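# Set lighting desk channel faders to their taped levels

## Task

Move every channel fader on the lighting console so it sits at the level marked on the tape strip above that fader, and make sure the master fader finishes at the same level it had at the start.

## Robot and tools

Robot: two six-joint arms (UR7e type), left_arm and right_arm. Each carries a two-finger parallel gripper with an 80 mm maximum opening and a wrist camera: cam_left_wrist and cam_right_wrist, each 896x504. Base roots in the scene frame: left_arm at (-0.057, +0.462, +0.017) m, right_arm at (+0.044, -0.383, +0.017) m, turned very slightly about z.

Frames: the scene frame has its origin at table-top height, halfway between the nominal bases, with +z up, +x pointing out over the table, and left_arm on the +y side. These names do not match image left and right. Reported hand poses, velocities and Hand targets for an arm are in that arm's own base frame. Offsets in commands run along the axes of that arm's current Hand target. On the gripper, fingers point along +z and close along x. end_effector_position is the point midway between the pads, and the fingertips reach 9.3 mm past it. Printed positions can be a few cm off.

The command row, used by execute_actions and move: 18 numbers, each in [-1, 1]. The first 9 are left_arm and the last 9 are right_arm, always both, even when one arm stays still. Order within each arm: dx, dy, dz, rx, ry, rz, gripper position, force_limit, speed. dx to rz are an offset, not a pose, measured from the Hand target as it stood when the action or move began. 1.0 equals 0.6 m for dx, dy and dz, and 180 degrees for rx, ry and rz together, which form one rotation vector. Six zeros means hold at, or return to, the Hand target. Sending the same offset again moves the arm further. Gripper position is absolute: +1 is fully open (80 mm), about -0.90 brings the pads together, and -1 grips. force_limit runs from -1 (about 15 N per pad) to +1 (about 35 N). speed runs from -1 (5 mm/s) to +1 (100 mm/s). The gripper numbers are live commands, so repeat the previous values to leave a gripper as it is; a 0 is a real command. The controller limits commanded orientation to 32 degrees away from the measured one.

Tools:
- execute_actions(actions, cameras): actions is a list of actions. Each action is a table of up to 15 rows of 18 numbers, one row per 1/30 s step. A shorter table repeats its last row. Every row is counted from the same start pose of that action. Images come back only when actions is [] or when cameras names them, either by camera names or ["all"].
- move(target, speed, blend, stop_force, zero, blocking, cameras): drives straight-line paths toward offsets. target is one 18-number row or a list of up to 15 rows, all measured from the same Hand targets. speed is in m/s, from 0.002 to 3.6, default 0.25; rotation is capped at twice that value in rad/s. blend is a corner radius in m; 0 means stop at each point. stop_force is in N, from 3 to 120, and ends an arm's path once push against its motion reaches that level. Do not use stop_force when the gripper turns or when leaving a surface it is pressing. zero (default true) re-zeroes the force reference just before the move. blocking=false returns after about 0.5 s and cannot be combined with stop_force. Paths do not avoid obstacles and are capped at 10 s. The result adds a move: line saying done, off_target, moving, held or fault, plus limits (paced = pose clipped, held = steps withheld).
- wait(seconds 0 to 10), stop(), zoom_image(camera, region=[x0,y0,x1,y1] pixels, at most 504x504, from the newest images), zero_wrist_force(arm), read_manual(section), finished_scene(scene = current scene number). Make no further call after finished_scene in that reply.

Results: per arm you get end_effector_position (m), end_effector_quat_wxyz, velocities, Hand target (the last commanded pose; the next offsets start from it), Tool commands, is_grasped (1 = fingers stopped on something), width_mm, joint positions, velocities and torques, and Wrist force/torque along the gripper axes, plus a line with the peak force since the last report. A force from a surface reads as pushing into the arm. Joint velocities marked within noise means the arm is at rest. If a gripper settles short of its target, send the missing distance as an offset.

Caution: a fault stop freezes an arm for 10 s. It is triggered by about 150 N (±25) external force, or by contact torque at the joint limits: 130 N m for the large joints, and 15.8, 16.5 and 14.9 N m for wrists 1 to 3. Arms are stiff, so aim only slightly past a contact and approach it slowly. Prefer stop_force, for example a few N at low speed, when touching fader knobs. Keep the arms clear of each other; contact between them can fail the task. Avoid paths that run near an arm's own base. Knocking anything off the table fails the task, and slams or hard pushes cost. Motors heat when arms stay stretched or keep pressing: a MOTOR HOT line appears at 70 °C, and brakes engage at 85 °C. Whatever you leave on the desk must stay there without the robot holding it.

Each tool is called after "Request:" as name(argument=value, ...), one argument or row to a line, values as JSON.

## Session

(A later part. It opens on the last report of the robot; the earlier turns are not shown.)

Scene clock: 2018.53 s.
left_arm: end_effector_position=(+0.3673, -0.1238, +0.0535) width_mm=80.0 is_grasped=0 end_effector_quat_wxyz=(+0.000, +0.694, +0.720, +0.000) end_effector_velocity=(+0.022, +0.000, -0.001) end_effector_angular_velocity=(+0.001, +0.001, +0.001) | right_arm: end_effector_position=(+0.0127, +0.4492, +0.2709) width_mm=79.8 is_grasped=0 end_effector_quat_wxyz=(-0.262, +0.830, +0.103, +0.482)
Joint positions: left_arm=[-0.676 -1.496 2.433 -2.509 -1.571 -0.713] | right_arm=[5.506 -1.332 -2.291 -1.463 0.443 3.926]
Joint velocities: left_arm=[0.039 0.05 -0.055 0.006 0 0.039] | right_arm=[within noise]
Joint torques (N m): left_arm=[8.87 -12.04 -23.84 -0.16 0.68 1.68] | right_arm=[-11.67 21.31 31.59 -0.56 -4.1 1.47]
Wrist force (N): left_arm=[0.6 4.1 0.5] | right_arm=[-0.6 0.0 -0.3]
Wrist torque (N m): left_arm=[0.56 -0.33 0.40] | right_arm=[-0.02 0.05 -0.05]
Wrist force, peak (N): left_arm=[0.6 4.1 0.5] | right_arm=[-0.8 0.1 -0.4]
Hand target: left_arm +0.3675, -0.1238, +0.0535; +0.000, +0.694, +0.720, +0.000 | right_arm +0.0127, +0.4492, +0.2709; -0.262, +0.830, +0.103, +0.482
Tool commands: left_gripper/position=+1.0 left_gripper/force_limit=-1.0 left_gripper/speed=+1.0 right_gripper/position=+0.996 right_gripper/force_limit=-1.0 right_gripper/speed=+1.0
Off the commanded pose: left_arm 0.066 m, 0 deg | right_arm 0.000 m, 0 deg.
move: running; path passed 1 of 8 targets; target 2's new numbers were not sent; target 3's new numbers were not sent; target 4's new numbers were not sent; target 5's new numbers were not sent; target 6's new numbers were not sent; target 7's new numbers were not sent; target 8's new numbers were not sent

Request:
wait(
  seconds=10,
)

Request:
move(
  target=[
    [0,0,0,0,0,0,1,-1,1,0,0,0,0,0,0,0.996,-1,1],
    [0.03724,0.0367,0,0,0,0,-1,-1,1,0,0,0,0,0,0,0.996,-1,1],
    [0.03724,0.0367,0,0,0,0,1,-1,1,0,0,0,0,0,0,0.996,-1,1],
    [0.03242,-0.0957,-0.186,0,0,0,1,-1,1,0,0,0,0,0,0,0.996,-1,1],
  ],
  speed=[0.2,0.2,0.2,0.4],
  cameras=["cam_left_wrist"],
)

Request:
zoom_image(
  camera="cam_left_wrist",
  region=[350, 0, 540, 190],
)

Request:
zoom_image(
  camera="cam_left_wrist",
  region=[350, 150, 540, 340],
)

Scene clock: 2027.37 s.
left_arm: end_effector_position=(+0.4337, -0.1263, +0.0535) width_mm=9.7 is_grasped=1 end_effector_quat_wxyz=(+0.000, +0.694, +0.720, +0.000) | right_arm: end_effector_position=(+0.0127, +0.4492, +0.2709) width_mm=79.8 is_grasped=0 end_effector_quat_wxyz=(-0.262, +0.830, +0.103, +0.482)
Joint positions: left_arm=[-0.583 -1.36 2.263 -2.474 -1.571 -0.62] | right_arm=[5.506 -1.332 -2.291 -1.463 0.443 3.926]
Joint torques (N m): left_arm=[9.43 -33.18 -7.63 -4.56 -0.25 1.47] | right_arm=[-9.03 19.34 30.95 -0.24 -3.81 1.5]
Wrist force (N): left_arm=[1.7 2.7 0.8] | right_arm=[-0.5 -0.1 -0.3]
Wrist torque (N m): left_arm=[0.48 -0.34 0.43] | right_arm=[-0.03 0.04 -0.05]
Wrist force, peak (N): left_arm=[1.5 4.3 0.8] | right_arm=[-1.1 0.1 -0.1]
Hand target: left_arm +0.4337, -0.1263, +0.0535; +0.000, +0.694, +0.720, +0.000 | right_arm +0.0127, +0.4492, +0.2709; -0.262, +0.830, +0.103, +0.482
Tool commands: left_gripper/position=-1.0 left_gripper/force_limit=-1.0 left_gripper/speed=+1.0 right_gripper/position=+0.996 right_gripper/force_limit=-1.0 right_gripper/speed=+1.0
Off the commanded pose: left_arm 0.000 m, 0 deg | right_arm 0.000 m, 0 deg.
earlier move: done
wait: 2.93 of 10 s (the move ended)

Scene clock: 2031.83 s.
left_arm: end_effector_position=(+0.3756, -0.1089, +0.1651) width_mm=80.0 is_grasped=0 end_effector_quat_wxyz=(+0.000, +0.694, +0.720, +0.000) end_effector_velocity=(-0.001, +0.000, +0.000) end_effector_angular_velocity=(+0.003, +0.003, -0.001) | right_arm: end_effector_position=(+0.0127, +0.4492, +0.2709) width_mm=79.8 is_grasped=0 end_effector_quat_wxyz=(-0.262, +0.830, +0.103, +0.482)
Joint positions: left_arm=[-0.63 -1.735 2.27 -2.107 -1.571 -0.667] | right_arm=[5.506 -1.332 -2.291 -1.463 0.443 3.926]
Joint velocities: left_arm=[-0.001 -0.001 0.001 0.005 0 0] | right_arm=[within noise]
Joint torques (N m): left_arm=[-3.41 -20.98 -11.63 -0.07 0.6 -1.61] | right_arm=[-6.89 18.96 31.24 0.17 -3.83 1.39]
Wrist force (N): left_arm=[0.4 3.4 0.5] | right_arm=[-0.7 -0.1 -0.3]
Wrist torque (N m): left_arm=[0.49 -0.30 0.53] | right_arm=[-0.03 0.06 -0.04]
Wrist force, peak (N): left_arm=[0.9 5.6 2.9] | right_arm=[-0.8 -0.1 -0.7]
Hand target: left_arm +0.3755, -0.1089, +0.1651; +0.000, +0.694, +0.720, +0.000 | right_arm +0.0127, +0.4492, +0.2709; -0.262, +0.830, +0.103, +0.482
Off the commanded pose: left_arm 0.000 m, 0 deg | right_arm 0.000 m, 0 deg.
move: done
Images, in order (width x height): cam_left_wrist 896x504.

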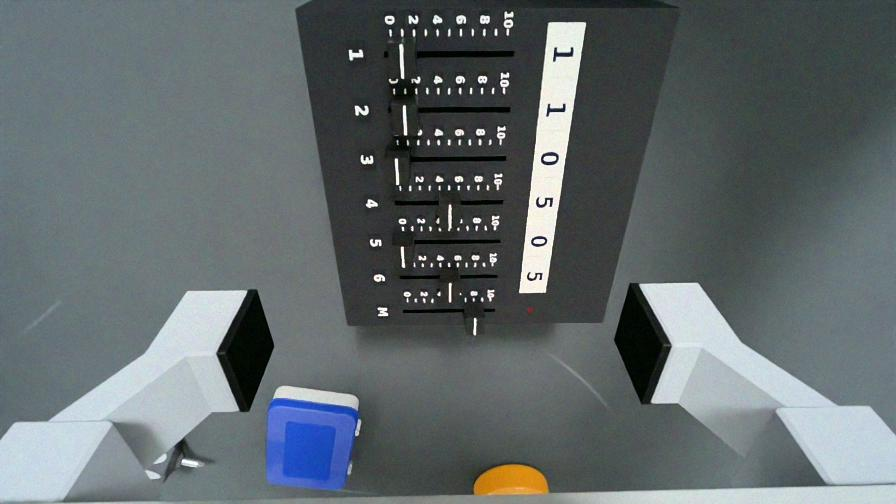

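Scaled by 2.653 from the camera's 896x504 image, which has a finer 1280x720 frame.

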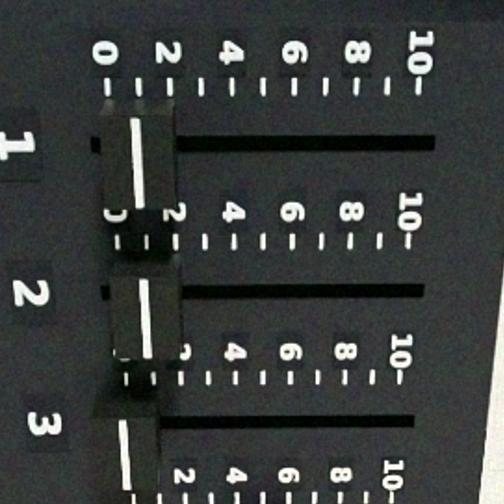

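Scaled by 2.653 from the camera's 896x504 image, which has a finer 1280x720 frame.

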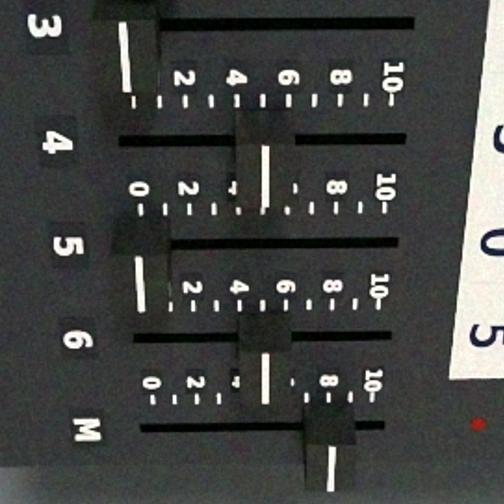

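Request:
move(
  target=[
    [-0.02362,-0.051,0.186,0,0,0,0.2875,-1,1,0,0,0,0,0,0,0.996,-1,1],
    [-0.02362,-0.051,0.186,0,0,0,-1,-1,1,0,0,0,0,0,0,0.996,-1,1],
    [-0.02362,-0.051,0.186,0,0,0,0.2875,-1,1,0,0,0,0,0,0,0.996,-1,1],
    [-0.0239,-0.0143,0.186,0,0,0,-1,-1,1,0,0,0,0,0,0,0.996,-1,1],
    [-0.0239,-0.0143,0.186,0,0,0,0.2875,-1,1,0,0,0,0,0,0,0.996,-1,1],
    [-0.03168,0.0224,0.186,0,0,0,-1,-1,1,0,0,0,0,0,0,0.996,-1,1],
    [-0.03168,0.0224,0.186,0,0,0,0.2875,-1,1,0,0,0,0,0,0,0.996,-1,1],
    [0.00554,0.059,0.186,0,0,0,-1,-1,1,0,0,0,0,0,0,0.996,-1,1],
    [0.00554,0.059,0.186,0,0,0,0.2875,-1,1,0,0,0,0,0,0,0.996,-1,1],
    [-0.03224,0.0957,0.186,0,0,0,-1,-1,1,0,0,0,0,0,0,0.996,-1,1],
    [-0.03224,0.0957,0.186,0,0,0,0.2875,-1,1,0,0,0,0,0,0,0.996,-1,1],
    [0.00498,0.1324,0.186,0,0,0,-1,-1,1,0,0,0,0,0,0,0.996,-1,1],
  ],
  speed=[0.3,0.2,0.2,0.2,0.2,0.2,0.2,0.2,0.2,0.2,0.2,0.2],
  cameras=["cam_left_wrist"],
)

Scene clock: 2160.77 s.
left_arm: end_effector_position=(+0.4337, -0.1262, +0.0535) width_mm=50.1 is_grasped=0 end_effector_quat_wxyz=(+0.000, +0.694, +0.720, +0.000) | right_arm: end_effector_position=(+0.0127, +0.4492, +0.2709) width_mm=79.8 is_grasped=0 end_effector_quat_wxyz=(-0.262, +0.830, +0.103, +0.482)
Joint positions: left_arm=[-0.583 -1.36 2.263 -2.474 -1.571 -0.619] | right_arm=[5.506 -1.332 -2.291 -1.463 0.443 3.926]
Joint torques (N m): left_arm=[10.14 -33.13 -7.33 -3.96 0.2 1.28] | right_arm=[-1.47 17.36 31.19 0.59 -3.29 1.47]
Wrist force (N): left_arm=[0.7 3.2 0.6] | right_arm=[-0.7 -0.2 -0.2]
Wrist torque (N m): left_arm=[0.47 -0.34 0.42] | right_arm=[-0.04 0.07 -0.05]
Wrist force, peak (N): left_arm=[0.5 4.7 -2.5] | right_arm=[-1.0 -0.1 -0.4]
Hand target: left_arm +0.4337, -0.1262, +0.0535; +0.000, +0.694, +0.720, +0.000 (not the last commanded pose) | right_arm +0.0127, +0.4492, +0.2709; -0.262, +0.830, +0.103, +0.482
Tool commands: left_gripper/position=+0.2875 left_gripper/force_limit=-1.0 left_gripper/speed=+1.0 right_gripper/position=+0.996 right_gripper/force_limit=-1.0 right_gripper/speed=+1.0
Off the commanded pose: left_arm 0.031 m, 0 deg | right_arm 0.000 m, 0 deg.
move: off_target (left_arm; path cut at 10 s); path passed 11 of 12 targets; target 12's new numbers were not sent
Images, in order (width x height): cam_left_wrist 896x504.

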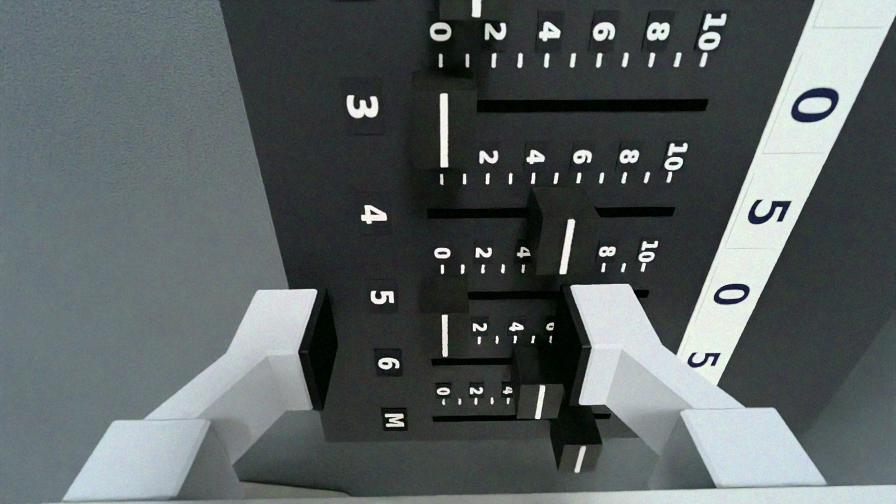

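Request:
move(
  target=[
    [0.03722,0.0367,0,0,0,0,0.2875,-1,1,0,0,0,0,0,0,0.996,-1,1],
    [0.03722,0.0367,0,0,0,0,-1,-1,1,0,0,0,0,0,0,0.996,-1,1],
    [0.03722,0.0367,0,0,0,0,-0.425,-1,1,0,0,0,0,0,0,0.996,-1,1],
  ],
  speed=0.2,
)

Request:
move(
  target=[-0.00498,-0.1324,-0.186,0,0,0,1,-1,1,0,0,0,0,0,0,0.996,-1,1],
  speed=0.4,
  cameras=["cam_left_wrist"],
)

Request:
zoom_image(
  camera="cam_left_wrist",
  region=[350, 0, 540, 190],
)

Request:
zoom_image(
  camera="cam_left_wrist",
  region=[350, 150, 540, 340],
)

Scene clock: 2170.60 s.
left_arm: end_effector_position=(+0.4548, -0.1031, +0.0535) width_mm=20.2 is_grasped=0 end_effector_quat_wxyz=(+0.000, +0.694, +0.720, +0.000) | right_arm: end_effector_position=(+0.0127, +0.4492, +0.2709) width_mm=79.8 is_grasped=0 end_effector_quat_wxyz=(-0.262, +0.830, +0.103, +0.482)
Joint positions: left_arm=[-0.513 -1.331 2.223 -2.463 -1.571 -0.549] | right_arm=[5.506 -1.332 -2.291 -1.463 0.443 3.926]
Joint torques (N m): left_arm=[-11.21 -35.08 -6.6 -4.19 -1.69 1.45] | right_arm=[-0.81 16.88 31.85 0.68 -3.38 1.31]
Wrist force (N): left_arm=[0.6 3.5 0.5] | right_arm=[-0.5 -0.1 -0.2]
Wrist torque (N m): left_arm=[0.50 -0.31 0.42] | right_arm=[-0.04 0.05 -0.05]
Wrist force, peak (N): left_arm=[1.5 4.2 0.5] | right_arm=[-0.9 -0.3 -0.1]
Hand target: left_arm +0.4548, -0.1031, +0.0535; +0.000, +0.694, +0.720, +0.000 | right_arm +0.0127, +0.4492, +0.2709; -0.262, +0.830, +0.103, +0.482
Off the commanded pose: left_arm 0.000 m, 0 deg | right_arm 0.000 m, 0 deg.
move: done

Scene clock: 2171.53 s.
left_arm: end_effector_position=(+0.3756, -0.1090, +0.1651) width_mm=80.0 is_grasped=0 end_effector_quat_wxyz=(+0.000, +0.694, +0.720, +0.000) | right_arm: end_effector_position=(+0.0127, +0.4492, +0.2709) width_mm=79.8 is_grasped=0 end_effector_quat_wxyz=(-0.262, +0.830, +0.103, +0.482)
Joint positions: left_arm=[-0.63 -1.735 2.27 -2.107 -1.571 -0.667] | right_arm=[5.506 -1.332 -2.291 -1.463 0.443 3.926]
Joint torques (N m): left_arm=[-2.68 -21.64 -11.19 -0.11 0.76 -1.45] | right_arm=[0.36 16.69 29.99 0.71 -3.13 1.4]
Wrist force (N): left_arm=[0.4 3.6 0.4] | right_arm=[-0.6 0.1 -0.4]
Wrist torque (N m): left_arm=[0.51 -0.29 0.54] | right_arm=[0.00 0.06 -0.05]
Wrist force, peak (N): left_arm=[0.5 5.3 2.7] | right_arm=[-0.7 -0.5 -0.4]
Hand target: left_arm +0.3755, -0.1089, +0.1651; +0.000, +0.694, +0.720, +0.000 | right_arm +0.0127, +0.4492, +0.2709; -0.262, +0.830, +0.103, +0.482
Off the commanded pose: left_arm 0.000 m, 0 deg | right_arm 0.000 m, 0 deg.
move: done
Images, in order (width x height): cam_left_wrist 896x504.

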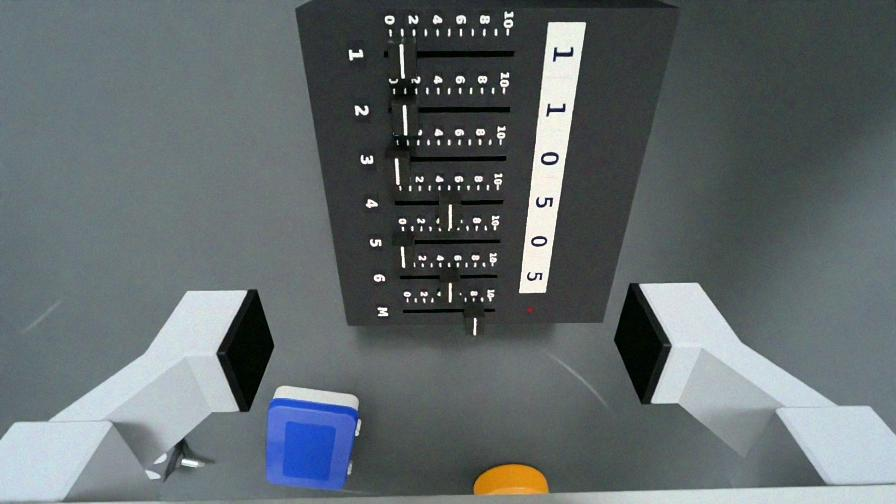

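Scaled by 2.653 from the camera's 896x504 image, which has a finer 1280x720 frame.

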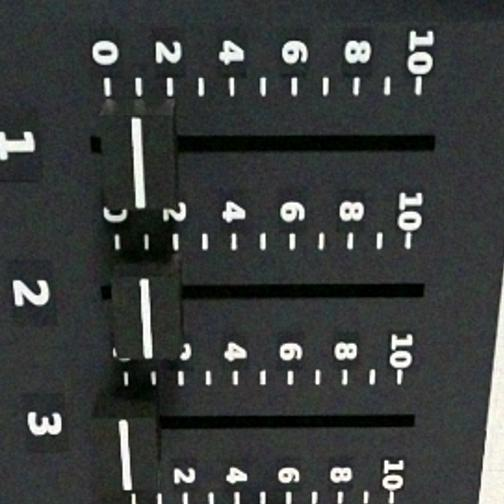

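Scaled by 2.653 from the camera's 896x504 image, which has a finer 1280x720 frame.

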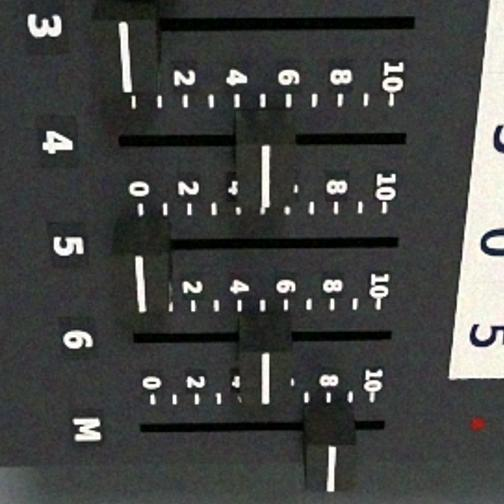

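Request:
move(
  target=[
    [-0.0228,-0.051,0.186,0,0,0,0.3,-1,1,0,0,0,0,0,0,1,-1,1],
    [-0.0228,-0.051,0.186,0,0,0,-1,-1,1,0,0,0,0,0,0,1,-1,1],
    [-0.0228,-0.051,0.186,0,0,0,1,-1,1,0,0,0,0,0,0,1,-1,1],
    [0.00652,0.059,0.186,0,0,0,-1,-1,1,0,0,0,0,0,0,1,-1,1],
    [0.00652,0.059,0.186,0,0,0,1,-1,1,0,0,0,0,0,0,1,-1,1],
    [0.00378,0.1324,0.186,0,0,0,-1,-1,1,0,0,0,0,0,0,1,-1,1],
    [0.00378,0.1324,0.186,0,0,0,-0.425,-1,1,0,0,0,0,0,0,1,-1,1],
  ],
  speed=[0.3,0.2,0.2,0.2,0.2,0.2,0.2],
)

Request:
move(
  target=[-0.00378,-0.1324,-0.186,0,0,0,1,-1,1,0,0,0,0,0,0,1,-1,1],
  speed=0.4,
  cameras=["cam_left_wrist"],
)

Request:
zoom_image(
  camera="cam_left_wrist",
  region=[350, 0, 540, 190],
)

Request:
zoom_image(
  camera="cam_left_wrist",
  region=[350, 150, 540, 340],
)

Scene clock: 2238.60 s.
left_arm: end_effector_position=(+0.4549, -0.1038, +0.0535) width_mm=20.2 is_grasped=0 end_effector_quat_wxyz=(+0.000, +0.694, +0.720, +0.000) | right_arm: end_effector_position=(+0.0127, +0.4492, +0.2709) width_mm=80.0 is_grasped=0 end_effector_quat_wxyz=(-0.262, +0.830, +0.103, +0.482)
Joint positions: left_arm=[-0.514 -1.331 2.223 -2.463 -1.571 -0.551] | right_arm=[5.506 -1.332 -2.291 -1.463 0.443 3.926]
Joint torques (N m): left_arm=[-10.58 -19.3 -26.75 -4.53 -1.69 1.46] | right_arm=[2.48 14.65 31.62 1.13 -2.85 1.37]
Wrist force (N): left_arm=[0.5 3.2 0.5] | right_arm=[-0.5 -0.2 -0.1]
Wrist torque (N m): left_arm=[0.47 -0.30 0.43] | right_arm=[-0.04 0.05 -0.05]
Wrist force, peak (N): left_arm=[1.3 5.6 0.6] | right_arm=[-1.0 -0.1 -0.4]
Hand target: left_arm +0.4549, -0.1038, +0.0535; +0.000, +0.694, +0.720, +0.000 | right_arm +0.0127, +0.4492, +0.2709; -0.262, +0.830, +0.103, +0.482
Off the commanded pose: left_arm 0.000 m, 0 deg | right_arm 0.000 m, 0 deg.
move: done

Scene clock: 2239.53 s.
left_arm: end_effector_position=(+0.3756, -0.1090, +0.1651) width_mm=80.0 is_grasped=0 end_effector_quat_wxyz=(+0.000, +0.694, +0.720, +0.000) end_effector_velocity=(-0.001, +0.001, +0.000) end_effector_angular_velocity=(+0.002, +0.003, +0.002) | right_arm: end_effector_position=(+0.0127, +0.4492, +0.2709) width_mm=80.0 is_grasped=0 end_effector_quat_wxyz=(-0.262, +0.830, +0.103, +0.482)
Joint positions: left_arm=[-0.63 -1.735 2.27 -2.107 -1.571 -0.667] | right_arm=[5.506 -1.332 -2.291 -1.463 0.443 3.926]
Joint velocities: left_arm=[0.001 -0.002 0.001 0.005 -0.001 -0.001] | right_arm=[within noise]
Joint torques (N m): left_arm=[-2.26 -21.58 -11.57 0.04 0.71 -1.65] | right_arm=[3.21 13.86 30.99 1.06 -3.01 1.39]
Wrist force (N): left_arm=[0.4 3.7 0.3] | right_arm=[-0.7 -0.1 -0.4]
Wrist torque (N m): left_arm=[0.51 -0.29 0.53] | right_arm=[-0.02 0.06 -0.05]
Wrist force, peak (N): left_arm=[0.9 5.5 3.0] | right_arm=[-0.7 -0.3 -0.4]
Hand target: left_arm +0.3755, -0.1089, +0.1651; +0.000, +0.694, +0.720, +0.000 | right_arm +0.0127, +0.4492, +0.2709; -0.262, +0.830, +0.103, +0.482
Off the commanded pose: left_arm 0.000 m, 0 deg | right_arm 0.000 m, 0 deg.
move: done
Images, in order (width x height): cam_left_wrist 896x504.

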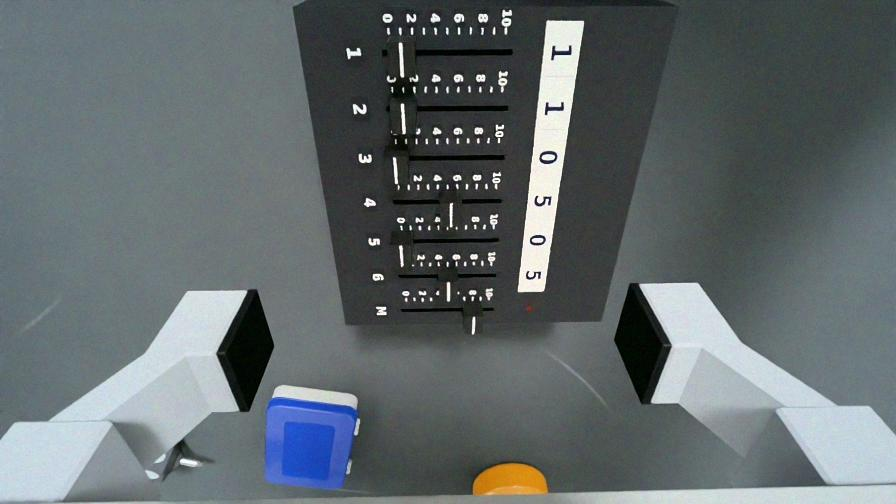

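Scaled by 2.653 from the camera's 896x504 image, which has a finer 1280x720 frame.

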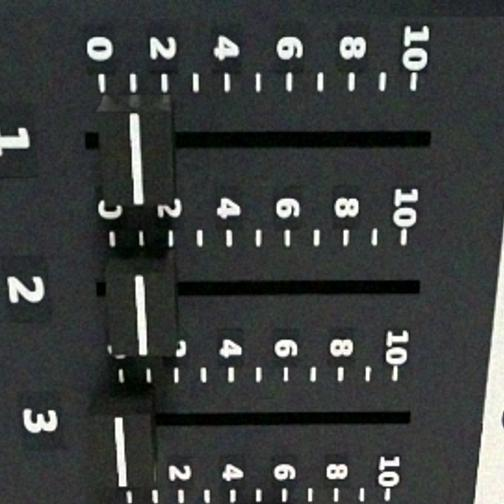

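Scaled by 2.653 from the camera's 896x504 image, which has a finer 1280x720 frame.

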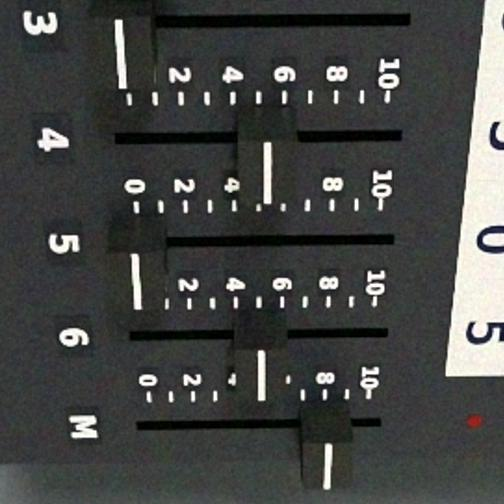

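Request:
move(
  target=[
    [0.00583,0.0581,0.186,0,0,0,1,-1,1,0,0,0,0,0,0,1,-1,1],
    [0.00583,0.0581,0.186,0,0,0,-1,-1,1,0,0,0,0,0,0,1,-1,1],
    [0.00583,0.0581,0.186,0,0,0,1,-1,1,0,0,0,0,0,0,1,-1,1],
    [0.00272,0.1315,0.186,0,0,0,-1,-1,1,0,0,0,0,0,0,1,-1,1],
    [0.00272,0.1315,0.186,0,0,0,-0.425,-1,1,0,0,0,0,0,0,1,-1,1],
  ],
  speed=[0.3,0.2,0.2,0.2,0.2],
)

Request:
move(
  target=[-0.00272,-0.1315,-0.186,0,0,0,1,-1,1,0,0,0,0,0,0,1,-1,1],
  speed=0.4,
  cameras=["cam_left_wrist"],
)

Request:
zoom_image(
  camera="cam_left_wrist",
  region=[350, 0, 540, 190],
)

Request:
zoom_image(
  camera="cam_left_wrist",
  region=[350, 150, 540, 340],
)

Scene clock: 2294.47 s.
left_arm: end_effector_position=(+0.4544, -0.1045, +0.0535) width_mm=20.2 is_grasped=0 end_effector_quat_wxyz=(+0.000, +0.694, +0.720, +0.000) | right_arm: end_effector_position=(+0.0127, +0.4492, +0.2709) width_mm=80.0 is_grasped=0 end_effector_quat_wxyz=(-0.262, +0.830, +0.103, +0.482)
Joint positions: left_arm=[-0.516 -1.332 2.224 -2.463 -1.571 -0.552] | right_arm=[5.506 -1.332 -2.291 -1.463 0.443 3.926]
Joint torques (N m): left_arm=[-11.45 -19.47 -25.94 -4.39 -1.73 1.39] | right_arm=[5.93 13.2 31.25 0.98 -2.55 1.46]
Wrist force (N): left_arm=[0.6 3.4 0.7] | right_arm=[-0.8 -0.2 -0.1]
Wrist torque (N m): left_arm=[0.49 -0.32 0.43] | right_arm=[-0.04 0.08 -0.05]
Wrist force, peak (N): left_arm=[0.8 4.4 3.3] | right_arm=[-0.9 0.2 -0.4]
Hand target: left_arm +0.4544, -0.1045, +0.0535; +0.000, +0.694, +0.720, +0.000 | right_arm +0.0127, +0.4492, +0.2709; -0.262, +0.830, +0.103, +0.482
Off the commanded pose: left_arm 0.000 m, 0 deg | right_arm 0.000 m, 0 deg.
move: done

Scene clock: 2295.40 s.
left_arm: end_effector_position=(+0.3756, -0.1090, +0.1651) width_mm=80.0 is_grasped=0 end_effector_quat_wxyz=(+0.000, +0.694, +0.720, +0.000) | right_arm: end_effector_position=(+0.0127, +0.4492, +0.2709) width_mm=80.0 is_grasped=0 end_effector_quat_wxyz=(-0.262, +0.830, +0.103, +0.482)
Joint positions: left_arm=[-0.63 -1.735 2.27 -2.107 -1.571 -0.667] | right_arm=[5.506 -1.332 -2.291 -1.463 0.443 3.926]
Joint torques (N m): left_arm=[-2.05 -21.8 -11.21 -0.18 0.78 -1.5] | right_arm=[5.49 13.23 31.82 1.15 -2.75 1.35]
Wrist force (N): left_arm=[0.2 3.6 0.2] | right_arm=[-0.6 -0.1 -0.1]
Wrist torque (N m): left_arm=[0.52 -0.27 0.53] | right_arm=[-0.03 0.06 -0.05]
Wrist force, peak (N): left_arm=[0.9 5.2 3.1] | right_arm=[-0.9 -0.3 -0.3]
Hand target: left_arm +0.3755, -0.1089, +0.1651; +0.000, +0.694, +0.720, +0.000 | right_arm +0.0127, +0.4492, +0.2709; -0.262, +0.830, +0.103, +0.482
Off the commanded pose: left_arm 0.000 m, 0 deg | right_arm 0.000 m, 0 deg.
move: done
Images, in order (width x height): cam_left_wrist 896x504.

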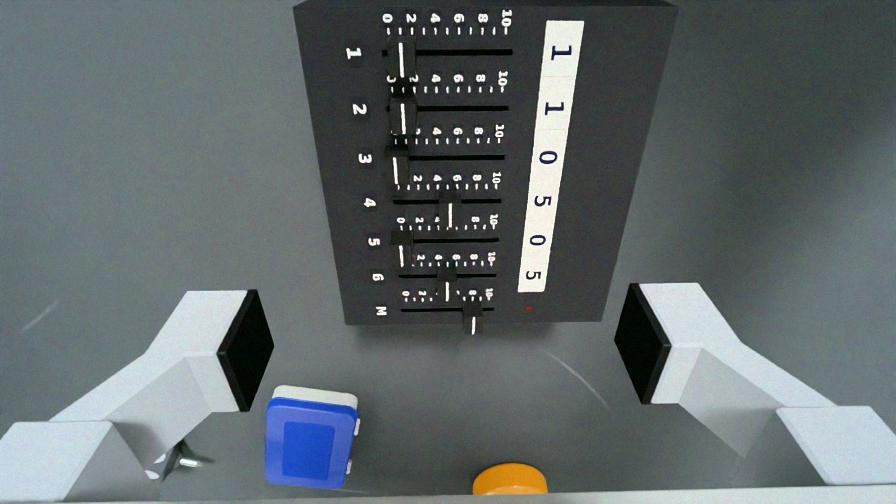

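Scaled by 2.653 from the camera's 896x504 image, which has a finer 1280x720 frame.

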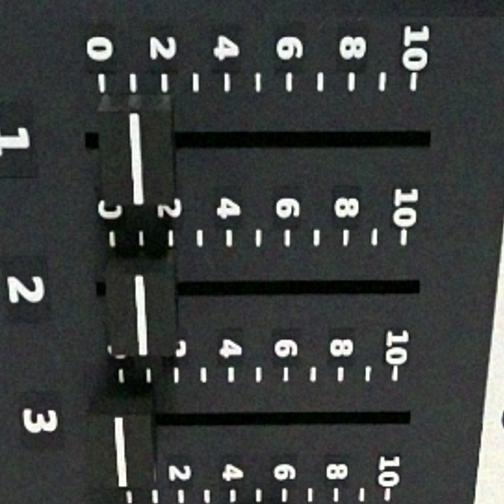

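Scaled by 2.653 from the camera's 896x504 image, which has a finer 1280x720 frame.

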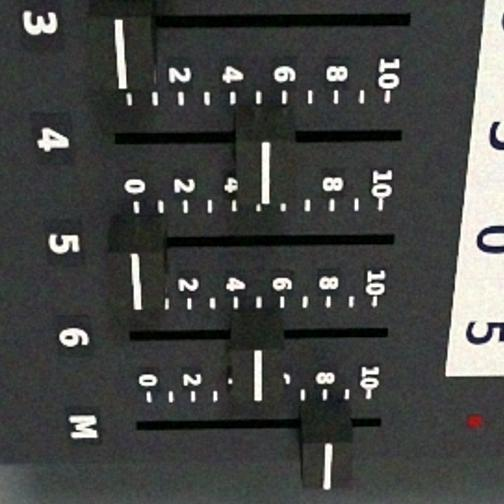

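Request:
finished_scene(
  scene=1,
)

The scene is finished: the task was done.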